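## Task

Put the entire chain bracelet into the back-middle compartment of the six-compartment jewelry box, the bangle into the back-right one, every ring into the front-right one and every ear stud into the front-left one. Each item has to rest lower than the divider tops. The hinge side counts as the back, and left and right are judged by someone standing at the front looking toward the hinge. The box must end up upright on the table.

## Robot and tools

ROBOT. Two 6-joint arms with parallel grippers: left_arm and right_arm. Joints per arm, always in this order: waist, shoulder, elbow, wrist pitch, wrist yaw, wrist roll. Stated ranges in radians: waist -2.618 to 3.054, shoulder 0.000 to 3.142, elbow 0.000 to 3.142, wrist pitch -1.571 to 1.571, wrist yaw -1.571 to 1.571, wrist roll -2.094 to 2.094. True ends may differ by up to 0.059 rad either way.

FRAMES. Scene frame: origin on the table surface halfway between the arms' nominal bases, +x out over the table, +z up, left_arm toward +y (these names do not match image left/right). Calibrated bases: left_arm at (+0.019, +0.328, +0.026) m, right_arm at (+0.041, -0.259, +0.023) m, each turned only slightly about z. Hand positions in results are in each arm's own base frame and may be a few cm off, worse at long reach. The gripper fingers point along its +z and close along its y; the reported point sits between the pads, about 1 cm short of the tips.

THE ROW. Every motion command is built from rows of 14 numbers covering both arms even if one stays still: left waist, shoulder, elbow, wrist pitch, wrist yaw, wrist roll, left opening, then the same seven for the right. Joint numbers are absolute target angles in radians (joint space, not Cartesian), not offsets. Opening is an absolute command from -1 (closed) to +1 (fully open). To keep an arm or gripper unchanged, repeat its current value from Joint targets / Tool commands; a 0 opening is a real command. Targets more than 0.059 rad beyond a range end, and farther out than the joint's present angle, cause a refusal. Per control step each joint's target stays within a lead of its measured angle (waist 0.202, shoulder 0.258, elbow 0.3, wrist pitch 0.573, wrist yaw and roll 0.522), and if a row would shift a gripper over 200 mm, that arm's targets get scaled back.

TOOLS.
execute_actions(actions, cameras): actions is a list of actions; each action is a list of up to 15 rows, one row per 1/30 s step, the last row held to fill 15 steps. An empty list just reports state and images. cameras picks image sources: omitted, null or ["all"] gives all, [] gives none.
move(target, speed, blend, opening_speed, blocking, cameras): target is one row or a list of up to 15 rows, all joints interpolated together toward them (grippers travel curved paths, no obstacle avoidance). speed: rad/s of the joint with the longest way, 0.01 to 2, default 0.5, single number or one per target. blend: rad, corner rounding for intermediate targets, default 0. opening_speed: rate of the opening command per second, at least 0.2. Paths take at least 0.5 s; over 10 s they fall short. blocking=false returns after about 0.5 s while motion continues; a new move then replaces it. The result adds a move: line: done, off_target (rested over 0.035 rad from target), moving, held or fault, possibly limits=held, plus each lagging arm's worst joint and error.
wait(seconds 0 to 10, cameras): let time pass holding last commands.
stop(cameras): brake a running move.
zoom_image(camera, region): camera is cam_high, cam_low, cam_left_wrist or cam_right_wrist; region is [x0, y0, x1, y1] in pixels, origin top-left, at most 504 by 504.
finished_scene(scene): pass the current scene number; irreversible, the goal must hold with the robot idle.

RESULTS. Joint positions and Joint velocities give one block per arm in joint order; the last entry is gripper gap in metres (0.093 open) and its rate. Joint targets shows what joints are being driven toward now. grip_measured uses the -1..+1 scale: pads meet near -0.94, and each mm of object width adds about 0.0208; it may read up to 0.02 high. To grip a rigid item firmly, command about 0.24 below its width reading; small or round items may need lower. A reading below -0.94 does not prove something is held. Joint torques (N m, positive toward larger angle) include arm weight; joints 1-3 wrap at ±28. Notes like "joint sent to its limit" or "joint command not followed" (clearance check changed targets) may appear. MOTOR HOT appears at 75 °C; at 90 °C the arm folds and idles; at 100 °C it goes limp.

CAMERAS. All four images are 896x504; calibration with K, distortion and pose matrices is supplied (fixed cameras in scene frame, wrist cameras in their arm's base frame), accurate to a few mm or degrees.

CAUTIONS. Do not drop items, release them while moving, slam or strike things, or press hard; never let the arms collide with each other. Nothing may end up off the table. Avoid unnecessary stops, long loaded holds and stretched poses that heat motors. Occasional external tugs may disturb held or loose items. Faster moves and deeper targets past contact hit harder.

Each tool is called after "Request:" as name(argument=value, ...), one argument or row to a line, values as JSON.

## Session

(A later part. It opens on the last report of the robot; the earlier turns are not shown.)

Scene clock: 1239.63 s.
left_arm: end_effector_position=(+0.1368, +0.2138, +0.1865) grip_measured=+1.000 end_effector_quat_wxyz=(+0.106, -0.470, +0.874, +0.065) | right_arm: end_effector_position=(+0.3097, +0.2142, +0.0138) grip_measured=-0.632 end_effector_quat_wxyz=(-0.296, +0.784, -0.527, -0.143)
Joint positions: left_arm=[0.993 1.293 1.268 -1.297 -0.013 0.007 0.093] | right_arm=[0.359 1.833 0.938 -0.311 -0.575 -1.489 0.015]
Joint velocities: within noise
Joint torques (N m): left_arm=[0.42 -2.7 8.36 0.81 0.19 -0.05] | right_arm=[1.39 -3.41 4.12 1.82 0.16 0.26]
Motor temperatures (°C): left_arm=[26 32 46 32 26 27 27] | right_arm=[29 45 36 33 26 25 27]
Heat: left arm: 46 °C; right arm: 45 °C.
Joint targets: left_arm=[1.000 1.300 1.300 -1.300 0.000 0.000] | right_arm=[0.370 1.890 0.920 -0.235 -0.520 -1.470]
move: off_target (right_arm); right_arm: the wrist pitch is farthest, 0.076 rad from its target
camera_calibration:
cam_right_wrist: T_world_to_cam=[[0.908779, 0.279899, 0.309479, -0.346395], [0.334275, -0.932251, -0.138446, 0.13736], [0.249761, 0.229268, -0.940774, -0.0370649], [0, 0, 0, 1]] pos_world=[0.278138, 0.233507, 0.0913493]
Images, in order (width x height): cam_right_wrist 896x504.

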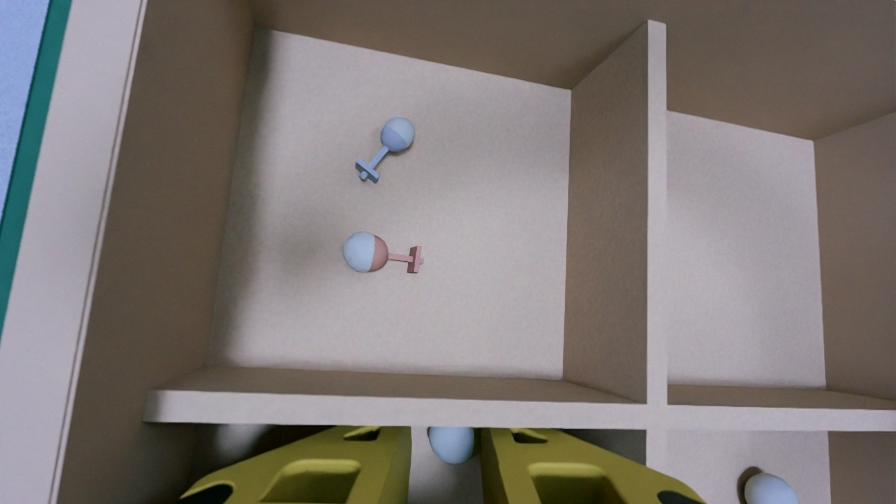

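Request:
move(
  target=[
    [1.0,1.3,1.3,-1.3,0,0,1,0.37,1.89,0.92,-0.235,-0.52,-1.47,-1],
  ],
  opening_speed=0.3,
  cameras=["cam_right_wrist"],
)

Request:
zoom_image(
  camera="cam_right_wrist",
  region=[350, 330, 600, 504],
)

Scene clock: 1248.17 s.
left_arm: end_effector_position=(+0.1368, +0.2138, +0.1865) grip_measured=+1.000 end_effector_quat_wxyz=(+0.106, -0.470, +0.874, +0.065) | right_arm: end_effector_position=(+0.3169, +0.2165, +0.0169) grip_measured=-0.973 end_effector_quat_wxyz=(-0.307, +0.782, -0.526, -0.133)
Joint positions: left_arm=[0.993 1.293 1.268 -1.297 -0.013 0.007 0.093] | right_arm=[0.36 1.833 0.942 -0.282 -0.569 -1.479 0]
Joint velocities: within noise
Joint torques (N m): left_arm=[0.4 -2.69 8.38 0.81 0.19 -0.05] | right_arm=[1.31 -3.48 3.81 1.58 0.11 0.15]
Motor temperatures (°C): left_arm=[26 32 46 32 26 27 27] | right_arm=[29 45 36 34 26 25 27]
Heat: left arm: 46 °C; right arm: 45 °C.
Joint targets: left_arm=[1.000 1.300 1.300 -1.300 0.000 0.000] | right_arm=[0.370 1.890 0.920 -0.235 -0.520 -1.470]
move: off_target (right_arm); right_arm: the shoulder is farthest, 0.057 rad from its target
camera_calibration:
cam_right_wrist: T_world_to_cam=[[0.902563, 0.269175, 0.336043, -0.350668], [0.329562, -0.934158, -0.136885, 0.139405], [0.277071, 0.234294, -0.931846, -0.0463265], [0, 0, 0, 1]] pos_world=[0.283394, 0.235471, 0.0937529]
Images, in order (width x height): cam_right_wrist 896x504.

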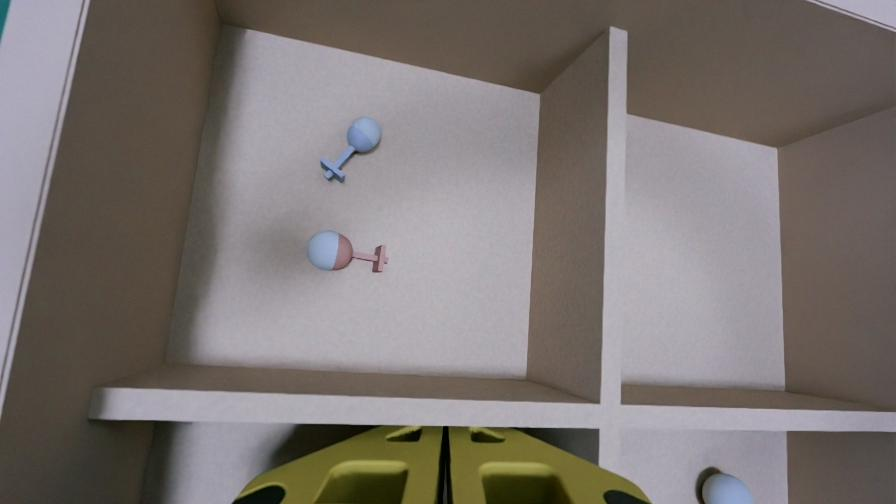

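Scaled by 2.016 from the camera's 896x504 image, which has a finer 1280x720 frame.

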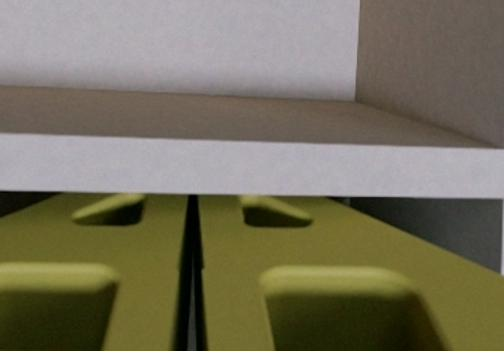

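Request:
move(
  target=[
    [1.0,1.3,1.3,-1.3,0,0,1,0.34,1.70,1.03,-0.52,-0.50,-1.48,-1],
  ],
  speed=0.25,
  cameras=["cam_right_wrist"],
)

Scene clock: 1257.60 s.
left_arm: end_effector_position=(+0.1368, +0.2138, +0.1865) grip_measured=+1.000 end_effector_quat_wxyz=(+0.106, -0.470, +0.874, +0.065) | right_arm: end_effector_position=(+0.3135, +0.2007, +0.0537) grip_measured=-0.973 end_effector_quat_wxyz=(-0.280, +0.781, -0.546, -0.116)
Joint positions: left_arm=[0.993 1.293 1.268 -1.297 -0.013 0.007 0.093] | right_arm=[0.346 1.722 1.012 -0.499 -0.511 -1.479 0]
Joint velocities: within noise
Joint torques (N m): left_arm=[0.42 -2.69 8.38 0.81 0.19 -0.06] | right_arm=[-0.05 -10.47 8.13 0.82 -0.23 0.05]
Motor temperatures (°C): left_arm=[26 32 46 32 26 27 27] | right_arm=[29 45 36 34 26 25 27]
Heat: left arm: 46 °C; right arm: 45 °C.
Joint targets: left_arm=[1.000 1.300 1.300 -1.300 0.000 0.000] | right_arm=[0.340 1.700 1.030 -0.520 -0.500 -1.480]
move: done
camera_calibration:
cam_right_wrist: T_world_to_cam=[[0.916866, 0.256933, 0.30552, -0.356105], [0.294015, -0.952323, -0.0814655, 0.142588], [0.270023, 0.16452, -0.948694, 0.00976828], [0, 0, 0, 1]] pos_world=[0.28194, 0.225678, 0.12968]
Images, in order (width x height): cam_right_wrist 896x504.

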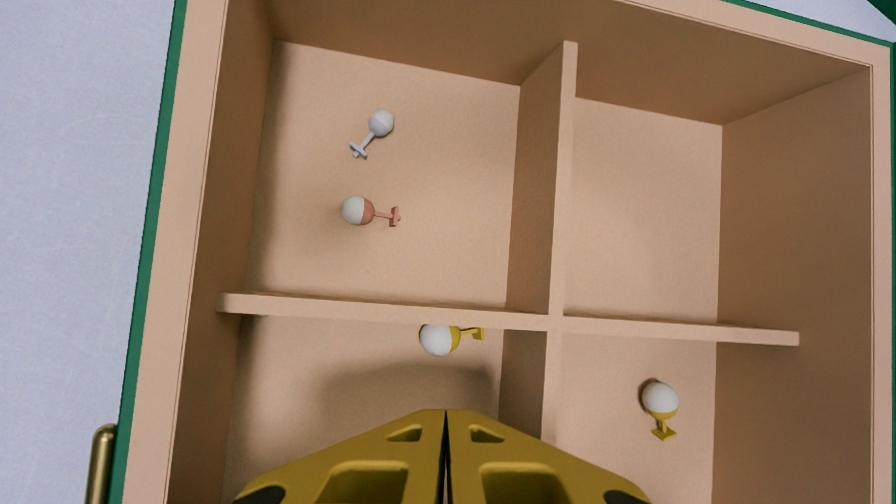

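Request:
move(
  target=[
    [1.0,1.3,1.3,-1.3,0,0,1,0.38,1.79,1.03,-0.47,-0.50,-1.48,-1],
    [1.0,1.3,1.3,-1.3,0,0,1,0.38,1.865,1.0,-0.385,-0.50,-1.48,-1],
  ],
  speed=0.2,
  cameras=["cam_right_wrist"],
)

Scene clock: 1282.17 s.
left_arm: end_effector_position=(+0.1368, +0.2138, +0.1865) grip_measured=+1.000 end_effector_quat_wxyz=(+0.106, -0.470, +0.874, +0.065) | right_arm: end_effector_position=(+0.3161, +0.2126, +0.0163) grip_measured=-0.973 end_effector_quat_wxyz=(-0.264, +0.788, -0.541, -0.130)
Joint positions: left_arm=[0.993 1.293 1.268 -1.297 -0.013 0.007 0.093] | right_arm=[0.375 1.849 1.012 -0.408 -0.51 -1.479 0]
Joint velocities: within noise
Joint torques (N m): left_arm=[0.42 -2.69 8.36 0.81 0.19 -0.05] | right_arm=[0.94 -7.65 4.82 1.19 -0.26 0.05]
Motor temperatures (°C): left_arm=[26 32 46 32 26 27 27] | right_arm=[29 51 39 32 27 25 27]
Heat: left arm: 46 °C; right arm: 51 °C.
Joint targets: left_arm=[1.000 1.300 1.300 -1.300 0.000 0.000] | right_arm=[0.380 1.865 1.000 -0.385 -0.500 -1.480]
move: done
camera_calibration:
cam_right_wrist: T_world_to_cam=[[0.918969, 0.286489, 0.270962, -0.356477], [0.317849, -0.944844, -0.0789992, 0.140982], [0.233385, 0.158723, -0.959343, -0.0154636], [0, 0, 0, 1]] pos_world=[0.286389, 0.237788, 0.0928945]
Images, in order (width x height): cam_right_wrist 896x504.

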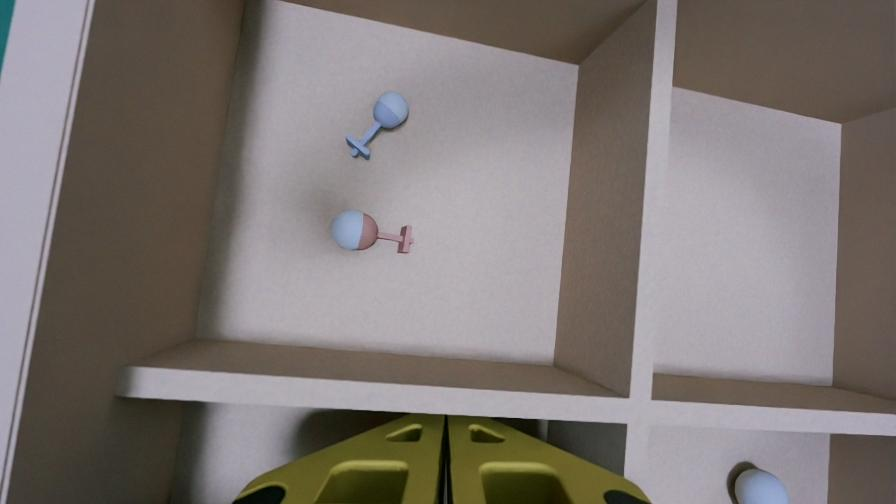

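Request:
move(
  target=[
    [1.0,1.3,1.3,-1.3,0,0,1,0.38,1.92,0.985,-0.34,-0.50,-1.48,-1],
  ],
  speed=0.1,
  cameras=["cam_right_wrist"],
)

Scene clock: 1290.47 s.
left_arm: end_effector_position=(+0.1368, +0.2138, +0.1865) grip_measured=+1.000 end_effector_quat_wxyz=(+0.106, -0.470, +0.874, +0.065) | right_arm: end_effector_position=(+0.3146, +0.2144, +0.0132) grip_measured=-0.973 end_effector_quat_wxyz=(-0.267, +0.786, -0.540, -0.141)
Joint positions: left_arm=[0.993 1.293 1.268 -1.297 -0.013 0.007 0.093] | right_arm=[0.371 1.863 1.009 -0.398 -0.534 -1.479 0]
Joint velocities: within noise
Joint torques (N m): left_arm=[0.4 -2.67 8.38 0.81 0.19 -0.05] | right_arm=[1.2 -3.81 3.62 1.55 -0.03 0.05]
Motor temperatures (°C): left_arm=[26 32 47 32 26 27 27] | right_arm=[29 50 38 33 27 25 27]
Heat: left arm: 47 °C; right arm: 50 °C.
Joint targets: left_arm=[1.000 1.300 1.300 -1.300 0.000 0.000] | right_arm=[0.380 1.920 0.985 -0.340 -0.500 -1.480]
move: off_target (right_arm); right_arm: the wrist pitch is farthest, 0.058 rad from its target
camera_calibration:
cam_right_wrist: T_world_to_cam=[[0.921695, 0.285343, 0.262789, -0.355314], [0.320472, -0.94182, -0.101356, 0.141751], [0.218579, 0.177636, -0.959515, -0.0177448], [0, 0, 0, 1]] pos_world=[0.285942, 0.238042, 0.0907135]
Images, in order (width x height): cam_right_wrist 896x504.

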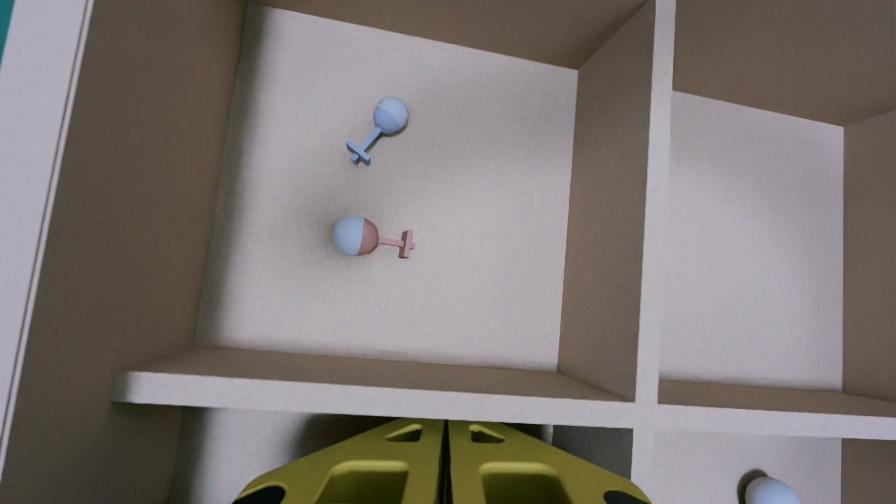

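Request:
move(
  target=[
    [1.0,1.3,1.3,-1.3,0,0,1,0.355,1.865,0.88,-0.29,-0.50,-1.48,-1],
  ],
  speed=0.12,
  cameras=["cam_right_wrist"],
)

Request:
move(
  target=[
    [1.0,1.3,1.3,-1.3,0,0,1,0.30,1.68,0.98,-0.45,-0.50,-1.48,-1],
  ],
  speed=0.3,
  cameras=["cam_right_wrist"],
)

Scene clock: 1299.87 s.
left_arm: end_effector_position=(+0.1368, +0.2138, +0.1865) grip_measured=+1.000 end_effector_quat_wxyz=(+0.106, -0.470, +0.874, +0.065) | right_arm: end_effector_position=(+0.3156, +0.2131, +0.0136) grip_measured=-0.973 end_effector_quat_wxyz=(-0.301, +0.784, -0.528, -0.125)
Joint positions: left_arm=[0.993 1.293 1.268 -1.297 -0.013 0.007 0.093] | right_arm=[0.36 1.829 0.931 -0.278 -0.55 -1.483 0]
Joint velocities: within noise
Joint torques (N m): left_arm=[0.4 -2.7 8.36 0.81 0.19 -0.05] | right_arm=[0.01 -5.41 1.1 0.96 0.12 0.11]
Motor temperatures (°C): left_arm=[26 32 47 32 26 27 27] | right_arm=[29 48 38 33 26 25 27]
Heat: left arm: 47 °C; right arm: 48 °C.
Joint targets: left_arm=[1.000 1.300 1.300 -1.300 0.000 0.000] | right_arm=[0.355 1.865 0.880 -0.290 -0.500 -1.480]
move: off_target (right_arm); right_arm: the elbow is farthest, 0.051 rad from its target
camera_calibration:
cam_right_wrist: T_world_to_cam=[[0.901719, 0.272233, 0.335844, -0.3479], [0.326852, -0.93775, -0.117444, 0.13751], [0.282966, 0.215673, -0.934567, -0.0461107], [0, 0, 0, 1]] pos_world=[0.281811, 0.233604, 0.0898963]
Images, in order (width x height): cam_right_wrist 896x504.

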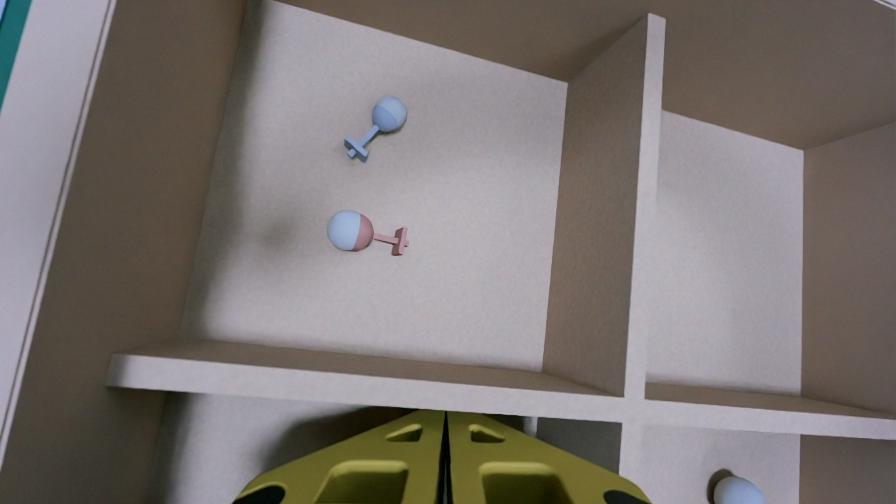

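Scene clock: 1301.20 s.
left_arm: end_effector_position=(+0.1368, +0.2138, +0.1865) grip_measured=+1.000 end_effector_quat_wxyz=(+0.106, -0.470, +0.874, +0.065) | right_arm: end_effector_position=(+0.3221, +0.1879, +0.0536) grip_measured=-0.973 end_effector_quat_wxyz=(-0.301, +0.771, -0.553, -0.096)
Joint positions: left_arm=[0.993 1.293 1.268 -1.297 -0.013 0.007 0.093] | right_arm=[0.306 1.698 0.965 -0.429 -0.511 -1.483 0]
Joint velocities: within noise
Joint torques (N m): left_arm=[0.4 -2.69 8.38 0.81 0.19 -0.05] | right_arm=[0.02 -9.83 7.84 0.87 -0.24 0.11]
Motor temperatures (°C): left_arm=[26 32 47 32 26 27 27] | right_arm=[29 49 38 33 26 25 27]
Heat: left arm: 47 °C; right arm: 49 °C.
Joint targets: left_arm=[1.000 1.300 1.300 -1.300 0.000 0.000] | right_arm=[0.300 1.680 0.980 -0.450 -0.500 -1.480]
move: done
camera_calibration:
cam_right_wrist: T_world_to_cam=[[0.909814, 0.218535, 0.352818, -0.353749], [0.262714, -0.961385, -0.0819824, 0.13972], [0.321278, 0.167279, -0.932093, -0.00855303], [0, 0, 0, 1]] pos_world=[0.287888, 0.213062, 0.128292]
Images, in order (width x height): cam_right_wrist 896x504.

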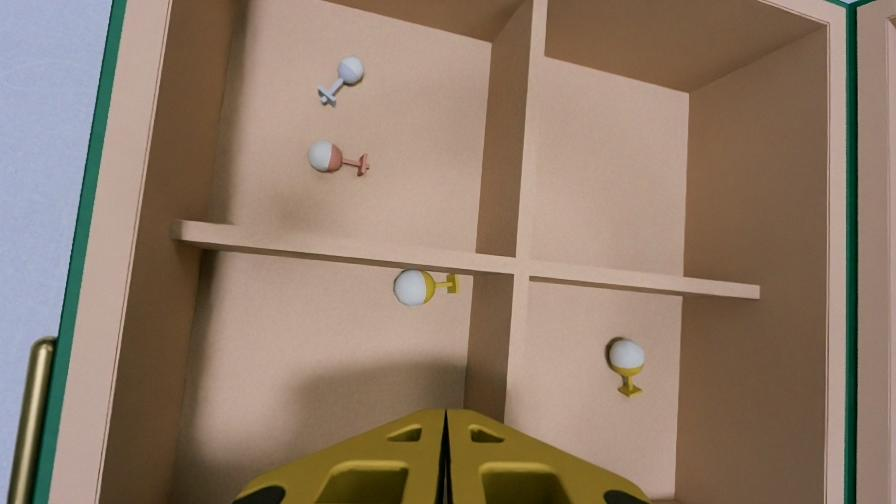

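Request:
move(
  target=[
    [1.0,1.3,1.3,-1.3,0,0,1,0.37,1.79,1.01,-0.43,-0.50,-1.48,-1],
    [1.0,1.3,1.3,-1.3,0,0,1,0.373,1.875,0.99,-0.34,-0.50,-1.48,-1],
    [1.0,1.3,1.3,-1.3,0,0,1,0.363,1.885,0.98,-0.52,-0.47,-1.48,-1],
  ],
  speed=0.25,
  cameras=["cam_right_wrist"],
)

Request:
move(
  target=[
    [1.0,1.3,1.3,-1.3,0,0,1,0.30,1.68,0.98,-0.45,-0.50,-1.48,-1],
  ],
  speed=0.3,
  cameras=["cam_right_wrist"],
)

Scene clock: 1319.63 s.
left_arm: end_effector_position=(+0.1368, +0.2138, +0.1865) grip_measured=+1.000 end_effector_quat_wxyz=(+0.106, -0.470, +0.874, +0.065) | right_arm: end_effector_position=(+0.3123, +0.2072, +0.0088) grip_measured=-0.973 end_effector_quat_wxyz=(-0.256, +0.787, -0.545, -0.131)
Joint positions: left_arm=[0.993 1.293 1.268 -1.297 -0.013 0.007 0.093] | right_arm=[0.367 1.856 0.994 -0.403 -0.505 -1.483 0]
Joint velocities: within noise
Joint torques (N m): left_arm=[0.4 -2.69 8.38 0.81 0.19 -0.05] | right_arm=[0.16 -6.31 4.57 -0.29 -0.01 0.1]
Motor temperatures (°C): left_arm=[26 32 47 32 26 27 27] | right_arm=[29 49 39 32 27 25 27]
Heat: left arm: 47 °C; right arm: 49 °C.
Joint targets: left_arm=[1.000 1.300 1.300 -1.300 0.000 0.000] | right_arm=[0.363 1.885 0.980 -0.520 -0.470 -1.480]
move: off_target (right_arm); right_arm: the wrist pitch is farthest, 0.117 rad from its target
camera_calibration:
cam_right_wrist: T_world_to_cam=[[0.924303, 0.28468, 0.254207, -0.350595], [0.311721, -0.947408, -0.0724482, 0.138918], [0.220213, 0.146206, -0.964432, -0.0141042], [0, 0, 0, 1]] pos_world=[0.283858, 0.233481, 0.0855856]
Images, in order (width x height): cam_right_wrist 896x504.

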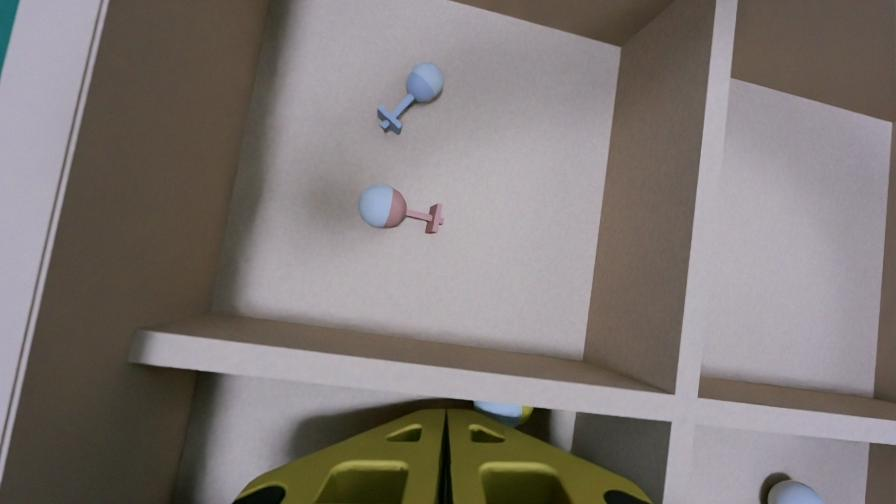

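Scene clock: 1320.70 s.
left_arm: end_effector_position=(+0.1368, +0.2138, +0.1865) grip_measured=+1.000 end_effector_quat_wxyz=(+0.106, -0.470, +0.874, +0.065) | right_arm: end_effector_position=(+0.3260, +0.1869, +0.0573) grip_measured=-0.973 end_effector_quat_wxyz=(-0.298, +0.771, -0.555, -0.090)
Joint positions: left_arm=[0.993 1.293 1.268 -1.297 -0.013 0.007 0.093] | right_arm=[0.306 1.699 0.989 -0.45 -0.496 -1.483 0]
Joint velocities: within noise
Joint torques (N m): left_arm=[0.4 -2.69 8.38 0.8 0.19 -0.05] | right_arm=[0.02 -10.06 5.71 1.12 -0.38 0.1]
Motor temperatures (°C): left_arm=[26 32 47 32 26 27 27] | right_arm=[29 49 39 32 27 25 27]
Heat: left arm: 47 °C; right arm: 49 °C.
Joint targets: left_arm=[1.000 1.300 1.300 -1.300 0.000 0.000] | right_arm=[0.300 1.680 0.980 -0.450 -0.500 -1.480]
move: done
camera_calibration:
cam_right_wrist: T_world_to_cam=[[0.909662, 0.217758, 0.353691, -0.358241], [0.257454, -0.963843, -0.0687367, 0.139443], [0.325934, 0.153586, -0.932833, -0.00507386], [0, 0, 0, 1]] pos_world=[0.291632, 0.213191, 0.131558]
Images, in order (width x height): cam_right_wrist 896x504.

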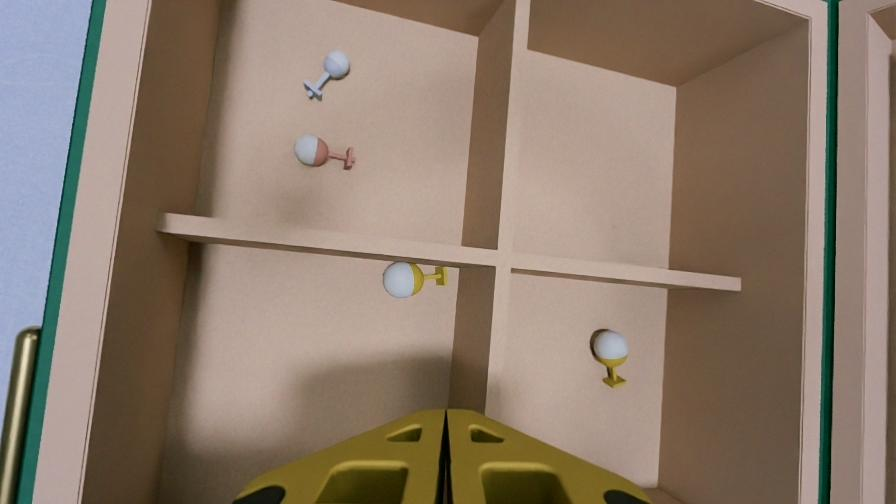

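Request:
move(
  target=[
    [1.0,1.3,1.3,-1.3,0,0,1,0.30,1.60,1.05,-0.50,-0.50,-1.48,-1],
    [1.0,1.3,1.3,-1.3,0,0,1,0.33,1.60,1.15,-0.60,-0.50,0.09,-0.72],
    [1.0,1.3,1.3,-1.3,0,0,1,0.365,1.825,1.095,-0.465,-0.50,0.09,-0.72],
  ],
  speed=0.6,
  cameras=["cam_right_wrist"],
)

Scene clock: 1371.40 s.
left_arm: end_effector_position=(+0.1368, +0.2138, +0.1865) grip_measured=+1.000 end_effector_quat_wxyz=(+0.106, -0.470, +0.874, +0.065) | right_arm: end_effector_position=(+0.3355, +0.2119, +0.0459) grip_measured=-0.722 end_effector_quat_wxyz=(+0.121, -0.178, +0.937, +0.274)
Joint positions: left_arm=[0.993 1.293 1.268 -1.297 -0.013 0.007 0.093] | right_arm=[0.36 1.819 1.098 -0.482 -0.497 0.078 0.011]
Joint velocities: within noise
Joint torques (N m): left_arm=[0.4 -2.69 8.36 0.81 0.19 -0.05] | right_arm=[0.95 -8.79 6.16 1.28 -0.32 0.14]
Motor temperatures (°C): left_arm=[26 32 47 32 26 27 27] | right_arm=[29 54 39 32 27 25 27]
Heat: left arm: 47 °C; right arm: 54 °C.
Joint targets: left_arm=[1.000 1.300 1.300 -1.300 0.000 0.000] | right_arm=[0.365 1.825 1.095 -0.465 -0.500 0.090]
move: done
camera_calibration:
cam_right_wrist: T_world_to_cam=[[0.408322, -0.778066, -0.477374, 0.049066], [-0.86867, -0.491899, 0.0587229, 0.432246], [-0.28051, 0.390702, -0.876736, 0.127967], [0, 0, 0, 1]] pos_world=[0.39134, 0.200801, 0.110233]
Images, in order (width x height): cam_right_wrist 896x504.

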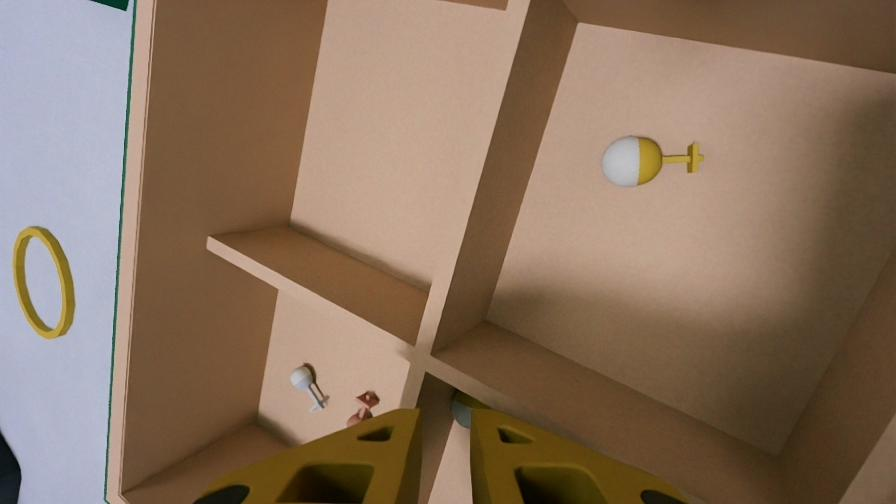

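Request:
move(
  target=[
    [1.0,1.3,1.3,-1.3,0,0,1,0.39,1.85,1.085,-0.43,-0.50,0.35,-0.72],
  ],
  speed=0.3,
  cameras=["cam_right_wrist"],
)

Scene clock: 1398.37 s.
left_arm: end_effector_position=(+0.1368, +0.2138, +0.1865) grip_measured=+1.000 end_effector_quat_wxyz=(+0.106, -0.470, +0.874, +0.065) | right_arm: end_effector_position=(+0.3362, +0.2223, +0.0437) grip_measured=-0.722 end_effector_quat_wxyz=(+0.091, -0.070, +0.950, +0.292)
Joint positions: left_arm=[0.993 1.293 1.268 -1.297 -0.013 0.007 0.093] | right_arm=[0.384 1.832 1.098 -0.446 -0.497 0.337 0.011]
Joint velocities: within noise
Joint torques (N m): left_arm=[0.4 -2.69 8.38 0.81 0.19 -0.06] | right_arm=[1.01 -7.87 5.2 1.35 -0.31 0.16]
Motor temperatures (°C): left_arm=[26 32 47 32 26 27 27] | right_arm=[29 53 38 33 27 25 27]
Heat: left arm: 47 °C; right arm: 53 °C.
Joint targets: left_arm=[1.000 1.300 1.300 -1.300 0.000 0.000] | right_arm=[0.390 1.850 1.085 -0.430 -0.500 0.350]
move: done
camera_calibration:
cam_right_wrist: T_world_to_cam=[[0.193886, -0.813271, -0.548634, 0.138841], [-0.932278, -0.32684, 0.155027, 0.418599], [-0.305394, 0.481422, -0.821564, 0.107988], [0, 0, 0, 1]] pos_world=[0.39631, 0.197742, 0.0999979]
Images, in order (width x height): cam_right_wrist 896x504.

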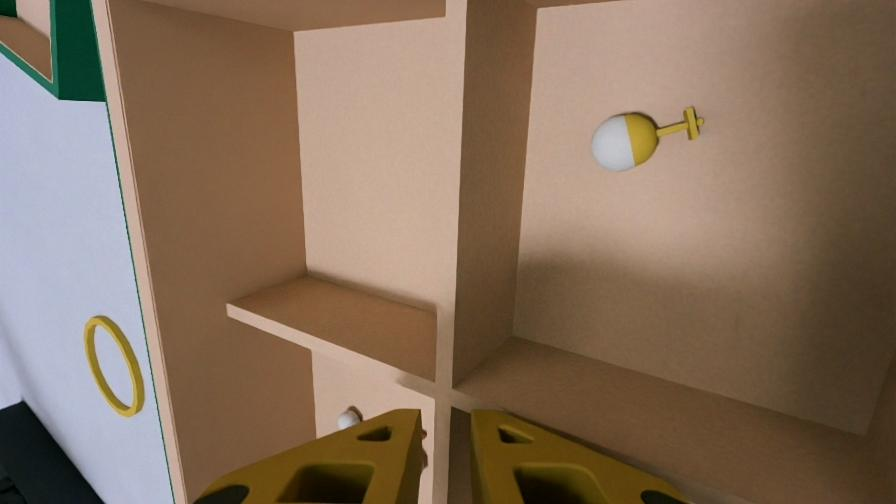

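Request:
move(
  target=[
    [1.0,1.3,1.3,-1.3,0,0,1,0.383,1.8,1.05,-0.43,-0.50,0.35,-0.72],
    [1.0,1.3,1.3,-1.3,0,0,1,0.383,1.85,1.01,-0.36,-0.50,0.33,-0.72],
  ],
  speed=0.25,
  cameras=["cam_right_wrist"],
)

Scene clock: 1414.07 s.
left_arm: end_effector_position=(+0.1368, +0.2138, +0.1865) grip_measured=+1.000 end_effector_quat_wxyz=(+0.106, -0.470, +0.874, +0.065) | right_arm: end_effector_position=(+0.3259, +0.2226, +0.0312) grip_measured=-0.722 end_effector_quat_wxyz=(+0.089, -0.073, +0.946, +0.304)
Joint positions: left_arm=[0.993 1.293 1.268 -1.297 -0.013 0.007 0.093] | right_arm=[0.385 1.828 1.024 -0.369 -0.521 0.338 0.011]
Joint velocities: within noise
Joint torques (N m): left_arm=[0.4 -2.69 8.38 0.81 0.19 -0.06] | right_arm=[0.27 -7.19 4.9 1.24 -0.08 -0.06]
Motor temperatures (°C): left_arm=[26 32 47 32 26 27 27] | right_arm=[29 51 37 33 27 25 27]
Heat: left arm: 47 °C; right arm: 51 °C.
Joint targets: left_arm=[1.000 1.300 1.300 -1.300 0.000 0.000] | right_arm=[0.383 1.850 1.010 -0.360 -0.500 0.330]
move: done
camera_calibration:
cam_right_wrist: T_world_to_cam=[[0.20055, -0.798247, -0.567963, 0.129325], [-0.928655, -0.339561, 0.149326, 0.41284], [-0.312057, 0.497494, -0.809395, 0.0926829], [0, 0, 0, 1]] pos_world=[0.386372, 0.197308, 0.0868209]
Images, in order (width x height): cam_right_wrist 896x504.

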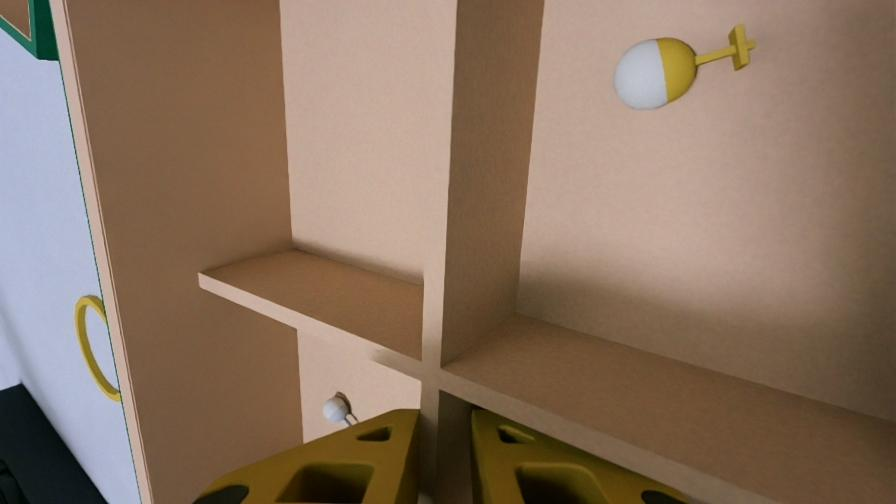

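Request:
move(
  target=[
    [1.0,1.3,1.3,-1.3,0,0,1,0.353,1.80,1.02,-0.40,-0.48,0.26,-0.72],
  ],
  speed=0.25,
  cameras=["cam_right_wrist"],
)

Request:
move(
  target=[
    [1.0,1.3,1.3,-1.3,0,0,1,0.353,1.86,0.98,-0.31,-0.48,0.26,-0.72],
  ],
  speed=0.15,
  cameras=["cam_right_wrist"],
)

Scene clock: 1427.97 s.
left_arm: end_effector_position=(+0.1368, +0.2138, +0.1865) grip_measured=+1.000 end_effector_quat_wxyz=(+0.106, -0.470, +0.874, +0.065) | right_arm: end_effector_position=(+0.3272, +0.2183, +0.0325) grip_measured=-0.722 end_effector_quat_wxyz=(+0.098, -0.097, +0.943, +0.302)
Joint positions: left_arm=[0.993 1.293 1.268 -1.297 -0.013 0.007 0.093] | right_arm=[0.372 1.823 1.023 -0.376 -0.526 0.275 0.011]
Joint velocities: within noise
Joint torques (N m): left_arm=[0.42 -2.69 8.36 0.8 0.19 -0.06] | right_arm=[-1.11 -11.41 5.96 0.92 0.17 -0.11]
Motor temperatures (°C): left_arm=[26 32 47 32 26 27 27] | right_arm=[29 50 38 33 27 25 27]
Heat: left arm: 47 °C; right arm: 50 °C.
Joint targets: left_arm=[1.000 1.300 1.300 -1.300 0.000 0.000] | right_arm=[0.353 1.800 1.020 -0.400 -0.480 0.260]
move: off_target (right_arm); right_arm: the wrist yaw is farthest, 0.046 rad from its target
camera_calibration:
cam_right_wrist: T_world_to_cam=[[0.249316, -0.791944, -0.557375, 0.108699], [-0.919122, -0.3748, 0.121405, 0.417874], [-0.30505, 0.482027, -0.821337, 0.0977138], [0, 0, 0, 1]] pos_world=[0.386784, 0.195602, 0.0901101]
Images, in order (width x height): cam_right_wrist 896x504.

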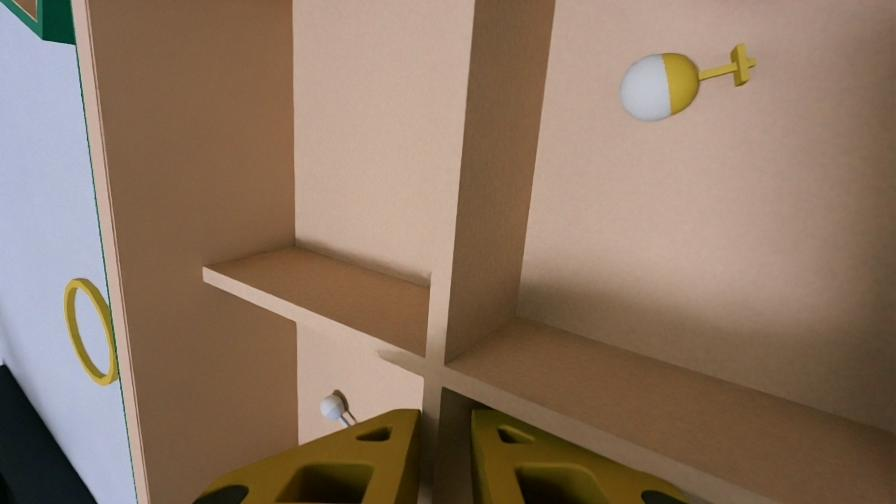

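Scene clock: 1428.97 s.
left_arm: end_effector_position=(+0.1368, +0.2138, +0.1865) grip_measured=+1.000 end_effector_quat_wxyz=(+0.106, -0.470, +0.874, +0.065) | right_arm: end_effector_position=(+0.3256, +0.2197, +0.0291) grip_measured=-0.722 end_effector_quat_wxyz=(+0.101, -0.099, +0.939, +0.314)
Joint positions: left_arm=[0.993 1.293 1.268 -1.297 -0.013 0.007 0.093] | right_arm=[0.368 1.826 0.997 -0.333 -0.55 0.275 0.011]
Joint velocities: within noise
Joint torques (N m): left_arm=[0.4 -2.69 8.36 0.81 0.19 -0.05] | right_arm=[-0.8 -5.96 4.6 1.4 0.39 -0.13]
Motor temperatures (°C): left_arm=[26 32 47 32 26 27 27] | right_arm=[29 50 38 33 27 25 27]
Heat: left arm: 47 °C; right arm: 50 °C.
Joint targets: left_arm=[1.000 1.300 1.300 -1.300 0.000 0.000] | right_arm=[0.353 1.860 0.980 -0.310 -0.480 0.260]
move: off_target (right_arm); right_arm: the wrist yaw is farthest, 0.070 rad from its target
camera_calibration:
cam_right_wrist: T_world_to_cam=[[0.256693, -0.776434, -0.575551, 0.103049], [-0.917613, -0.382769, 0.107115, 0.419065], [-0.303471, 0.500637, -0.81072, 0.0888408], [0, 0, 0, 1]] pos_world=[0.385048, 0.195938, 0.0864465]
Images, in order (width x height): cam_right_wrist 896x504.

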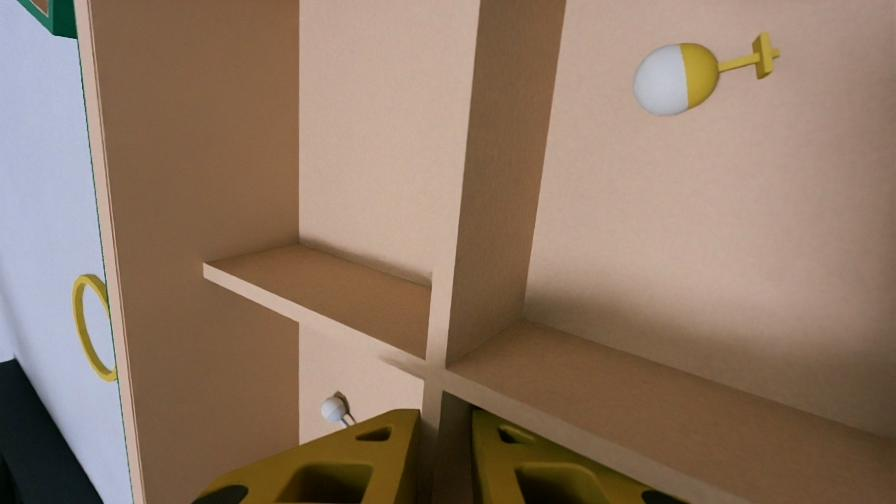

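Request:
move(
  target=[
    [1.0,1.3,1.3,-1.3,0,0,1,0.375,1.70,1.06,-0.46,-0.52,0.27,-0.72],
    [1.0,1.3,1.3,-1.3,0,0,1,0.345,1.72,1.05,-0.45,-0.48,0.26,-0.72],
    [1.0,1.3,1.3,-1.3,0,0,1,0.345,1.815,1.01,-0.37,-0.48,0.26,-0.72],
  ],
  speed=0.3,
  cameras=["cam_right_wrist"],
)

Scene clock: 1441.43 s.
left_arm: end_effector_position=(+0.1368, +0.2138, +0.1865) grip_measured=+1.000 end_effector_quat_wxyz=(+0.106, -0.470, +0.874, +0.065) | right_arm: end_effector_position=(+0.3305, +0.2045, +0.0325) grip_measured=-0.722 end_effector_quat_wxyz=(+0.105, -0.083, +0.950, +0.283)
Joint positions: left_arm=[0.993 1.293 1.268 -1.297 -0.013 0.007 0.093] | right_arm=[0.349 1.805 1.016 -0.394 -0.489 0.272 0.011]
Joint velocities: within noise
Joint torques (N m): left_arm=[0.4 -2.69 8.38 0.81 0.19 -0.05] | right_arm=[0.14 -8.1 5.81 1.4 -0.17 -0.11]
Motor temperatures (°C): left_arm=[26 32 47 32 26 27 27] | right_arm=[29 49 37 33 27 25 27]
Heat: left arm: 47 °C; right arm: 49 °C.
Joint targets: left_arm=[1.000 1.300 1.300 -1.300 0.000 0.000] | right_arm=[0.345 1.815 1.010 -0.370 -0.480 0.260]
move: done
camera_calibration:
cam_right_wrist: T_world_to_cam=[[0.225621, -0.819041, -0.52751, 0.109397], [-0.932182, -0.338835, 0.127391, 0.412516], [-0.283077, 0.462993, -0.839944, 0.10263], [0, 0, 0, 1]] pos_world=[0.38891, 0.181859, 0.0913606]
Images, in order (width x height): cam_right_wrist 896x504.

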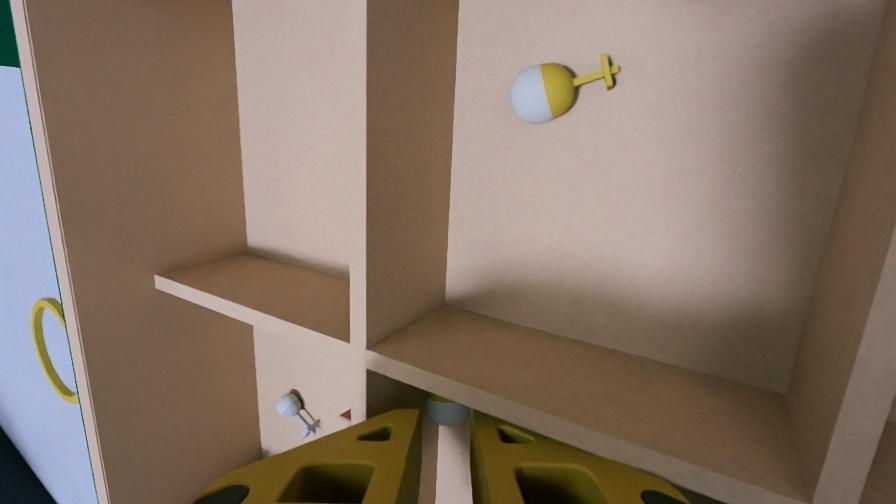

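Request:
move(
  target=[
    [1.0,1.3,1.3,-1.3,0,0,1,0.383,1.885,0.983,-0.275,-0.48,0.28,-0.72],
  ],
  speed=0.12,
  cameras=["cam_right_wrist"],
)

Scene clock: 1460.90 s.
left_arm: end_effector_position=(+0.1368, +0.2138, +0.1865) grip_measured=+1.000 end_effector_quat_wxyz=(+0.106, -0.470, +0.874, +0.065) | right_arm: end_effector_position=(+0.3257, +0.2083, +0.0151) grip_measured=-0.722 end_effector_quat_wxyz=(+0.094, -0.087, +0.951, +0.281)
Joint positions: left_arm=[0.993 1.293 1.268 -1.297 -0.013 0.007 0.093] | right_arm=[0.363 1.846 0.995 -0.352 -0.488 0.273 0.011]
Joint velocities: within noise
Joint torques (N m): left_arm=[0.42 -2.69 8.36 0.81 0.19 -0.05] | right_arm=[2.18 -5.49 4.96 1.91 -0.19 0.09]
Motor temperatures (°C): left_arm=[26 32 47 32 26 27 27] | right_arm=[29 49 38 34 27 25 27]
Heat: left arm: 47 °C; right arm: 49 °C.
Joint targets: left_arm=[1.000 1.300 1.300 -1.300 0.000 0.000] | right_arm=[0.383 1.885 0.983 -0.275 -0.480 0.280]
move: off_target (right_arm); right_arm: the wrist pitch is farthest, 0.077 rad from its target
camera_calibration:
cam_right_wrist: T_world_to_cam=[[0.226335, -0.82017, -0.525446, 0.104323], [-0.925252, -0.349633, 0.147193, 0.411196], [-0.304437, 0.452855, -0.837998, 0.0939295], [0, 0, 0, 1]] pos_world=[0.385443, 0.186794, 0.073004]
Images, in order (width x height): cam_right_wrist 896x504.

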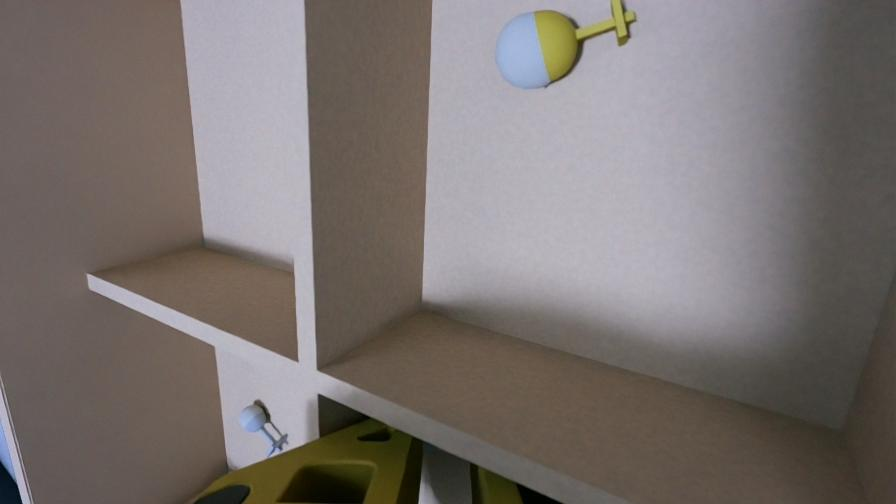

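Request:
move(
  target=[
    [1.0,1.3,1.3,-1.3,0,0,1,0.383,1.885,0.983,-0.275,-0.48,0.28,-1],
  ],
  opening_speed=0.3,
  cameras=[],
)

Request:
move(
  target=[
    [1.0,1.3,1.3,-1.3,0,0,1,0.345,1.72,1.04,-0.44,-0.48,0.26,-1],
  ],
  speed=0.2,
  cameras=["cam_right_wrist"],
)

Scene clock: 1472.17 s.
left_arm: end_effector_position=(+0.1368, +0.2138, +0.1865) grip_measured=+1.000 end_effector_quat_wxyz=(+0.106, -0.470, +0.874, +0.065) | right_arm: end_effector_position=(+0.3258, +0.2115, +0.0166) grip_measured=-0.973 end_effector_quat_wxyz=(+0.096, -0.090, +0.949, +0.288)
Joint positions: left_arm=[0.993 1.293 1.268 -1.297 -0.013 0.007 0.093] | right_arm=[0.367 1.846 0.994 -0.341 -0.5 0.276 0]
Joint velocities: within noise
Joint torques (N m): left_arm=[0.42 -2.7 8.36 0.81 0.19 -0.05] | right_arm=[1.88 -5.49 5.08 1.82 -0.08 0.06]
Motor temperatures (°C): left_arm=[26 32 47 32 26 27 27] | right_arm=[29 48 38 35 27 25 27]
Heat: left arm: 47 °C; right arm: 48 °C.
Joint targets: left_arm=[1.000 1.300 1.300 -1.300 0.000 0.000] | right_arm=[0.383 1.885 0.983 -0.275 -0.480 0.280]
move: off_target (right_arm); right_arm: the wrist pitch is farthest, 0.066 rad from its target
No camera images: "cameras" was empty.

Scene clock: 1473.63 s.
left_arm: end_effector_position=(+0.1368, +0.2138, +0.1865) grip_measured=+1.000 end_effector_quat_wxyz=(+0.106, -0.470, +0.874, +0.065) | right_arm: end_effector_position=(+0.3317, +0.2057, +0.0553) grip_measured=-0.973 end_effector_quat_wxyz=(+0.126, -0.089, +0.945, +0.289)
Joint positions: left_arm=[0.993 1.293 1.268 -1.297 -0.013 0.007 0.093] | right_arm=[0.351 1.742 1.022 -0.418 -0.49 0.272 0]
Joint velocities: within noise
Joint torques (N m): left_arm=[0.42 -2.69 8.38 0.81 0.19 -0.05] | right_arm=[0.02 -10.81 8.24 1.01 -0.16 -0.1]
Motor temperatures (°C): left_arm=[26 32 47 32 26 27 27] | right_arm=[29 49 38 35 27 25 27]
Heat: left arm: 47 °C; right arm: 49 °C.
Joint targets: left_arm=[1.000 1.300 1.300 -1.300 0.000 0.000] | right_arm=[0.345 1.720 1.040 -0.440 -0.480 0.260]
move: done
camera_calibration:
cam_right_wrist: T_world_to_cam=[[0.249742, -0.809957, -0.530659, 0.112421], [-0.936034, -0.342255, 0.0818691, 0.41568], [-0.247931, 0.476268, -0.843622, 0.107387], [0, 0, 0, 1]] pos_world=[0.387639, 0.18218, 0.11622]
Images, in order (width x height): cam_right_wrist 896x504.

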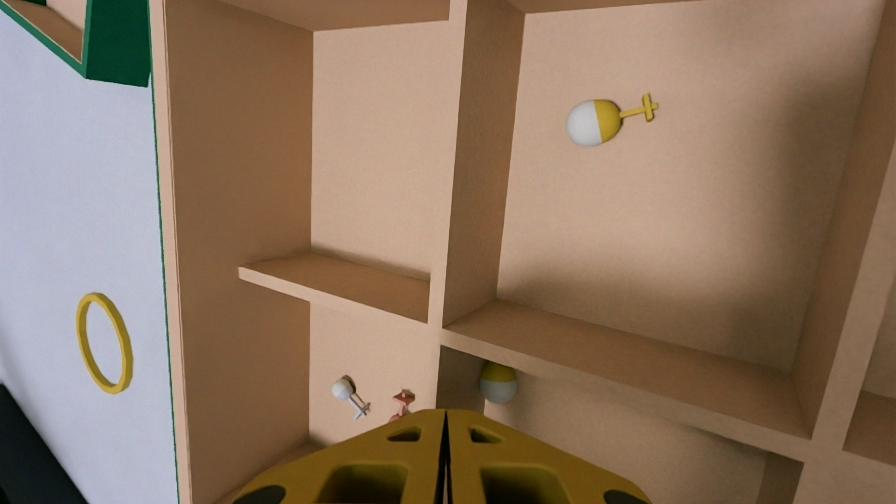

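Request:
move(
  target=[
    [1.0,1.3,1.3,-1.3,0,0,1,0.382,1.805,0.99,-0.355,-0.48,0.28,-1],
    [1.0,1.3,1.3,-1.3,0,0,1,0.382,1.868,0.955,-0.27,-0.48,0.28,-1],
    [1.0,1.3,1.3,-1.3,0,0,1,0.29,1.875,0.95,-0.27,-0.48,0.28,-1],
    [1.0,1.3,1.3,-1.3,0,0,1,0.30,1.72,1.04,-0.44,-0.48,0.26,-1],
  ],
  speed=0.2,
  cameras=["cam_right_wrist"],
)

Scene clock: 1501.77 s.
left_arm: end_effector_position=(+0.1368, +0.2138, +0.1865) grip_measured=+1.000 end_effector_quat_wxyz=(+0.106, -0.470, +0.874, +0.065) | right_arm: end_effector_position=(+0.3414, +0.1898, +0.0558) grip_measured=-0.973 end_effector_quat_wxyz=(+0.134, -0.067, +0.946, +0.286)
Joint positions: left_arm=[0.993 1.293 1.268 -1.297 -0.013 0.007 0.093] | right_arm=[0.303 1.741 1.023 -0.418 -0.49 0.272 0]
Joint velocities: within noise
Joint torques (N m): left_arm=[0.42 -2.69 8.36 0.81 0.19 -0.05] | right_arm=[0.24 -10.77 8.2 1.03 -0.17 -0.09]
Motor temperatures (°C): left_arm=[26 32 47 32 26 27 27] | right_arm=[29 51 41 33 27 25 27]
Heat: left arm: 47 °C; right arm: 51 °C.
Joint targets: left_arm=[1.000 1.300 1.300 -1.300 0.000 0.000] | right_arm=[0.300 1.720 1.040 -0.440 -0.480 0.260]
move: done
camera_calibration:
cam_right_wrist: T_world_to_cam=[[0.211987, -0.820678, -0.530612, 0.112268], [-0.951328, -0.297569, 0.0801693, 0.416095], [-0.223687, 0.487792, -0.843815, 0.107378], [0, 0, 0, 1]] pos_world=[0.396062, 0.163575, 0.11682]
Images, in order (width x height): cam_right_wrist 896x504.

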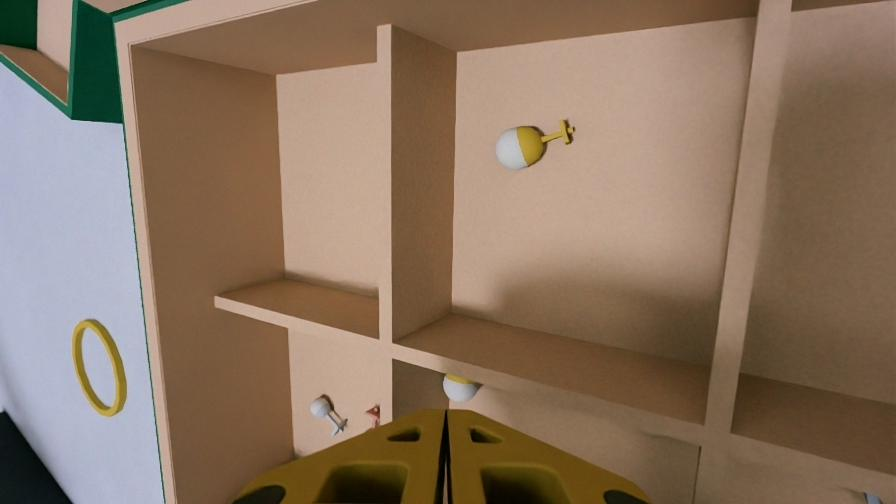

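Request:
move(
  target=[
    [1.0,1.3,1.3,-1.3,0,0,1,0.30,1.62,1.07,-0.50,-0.48,0.26,-1],
    [1.0,1.3,1.3,-1.3,0,0,1,0.41,1.66,1.03,-0.50,-0.35,-1.45,-0.66],
    [1.0,1.3,1.3,-1.3,0,0,1,0.42,1.76,0.982,-0.415,-0.35,-1.45,-0.66],
  ],
  speed=0.6,
  cameras=["cam_right_wrist"],
)

Scene clock: 1573.07 s.
left_arm: end_effector_position=(+0.1368, +0.2138, +0.1865) grip_measured=+1.000 end_effector_quat_wxyz=(+0.106, -0.470, +0.874, +0.065) | right_arm: end_effector_position=(+0.3161, +0.2034, +0.0325) grip_measured=-0.663 end_effector_quat_wxyz=(-0.247, +0.793, -0.554, -0.062)
Joint positions: left_arm=[0.993 1.293 1.268 -1.297 -0.013 0.007 0.093] | right_arm=[0.414 1.749 0.988 -0.432 -0.359 -1.438 0.013]
Joint velocities: within noise
Joint torques (N m): left_arm=[0.4 -2.7 8.36 0.81 0.19 -0.05] | right_arm=[1.02 -7.51 5.76 1.19 -0.18 -0.06]
Motor temperatures (°C): left_arm=[26 32 47 32 26 27 27] | right_arm=[29 54 42 33 27 25 27]
Heat: left arm: 47 °C; right arm: 54 °C.
Joint targets: left_arm=[1.000 1.300 1.300 -1.300 0.000 0.000] | right_arm=[0.420 1.760 0.982 -0.415 -0.350 -1.450]
move: done
camera_calibration:
cam_right_wrist: T_world_to_cam=[[0.90814, 0.274273, 0.316316, -0.35381], [0.274033, -0.960611, 0.0461839, 0.146602], [0.316523, 0.0447396, -0.947529, -0.00189669], [0, 0, 0, 1]] pos_world=[0.281736, 0.237952, 0.103348]
Images, in order (width x height): cam_right_wrist 896x504.

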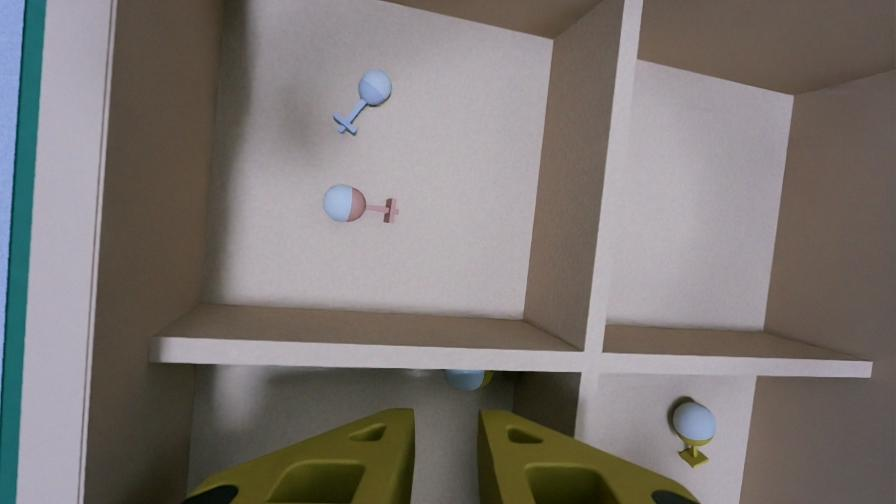

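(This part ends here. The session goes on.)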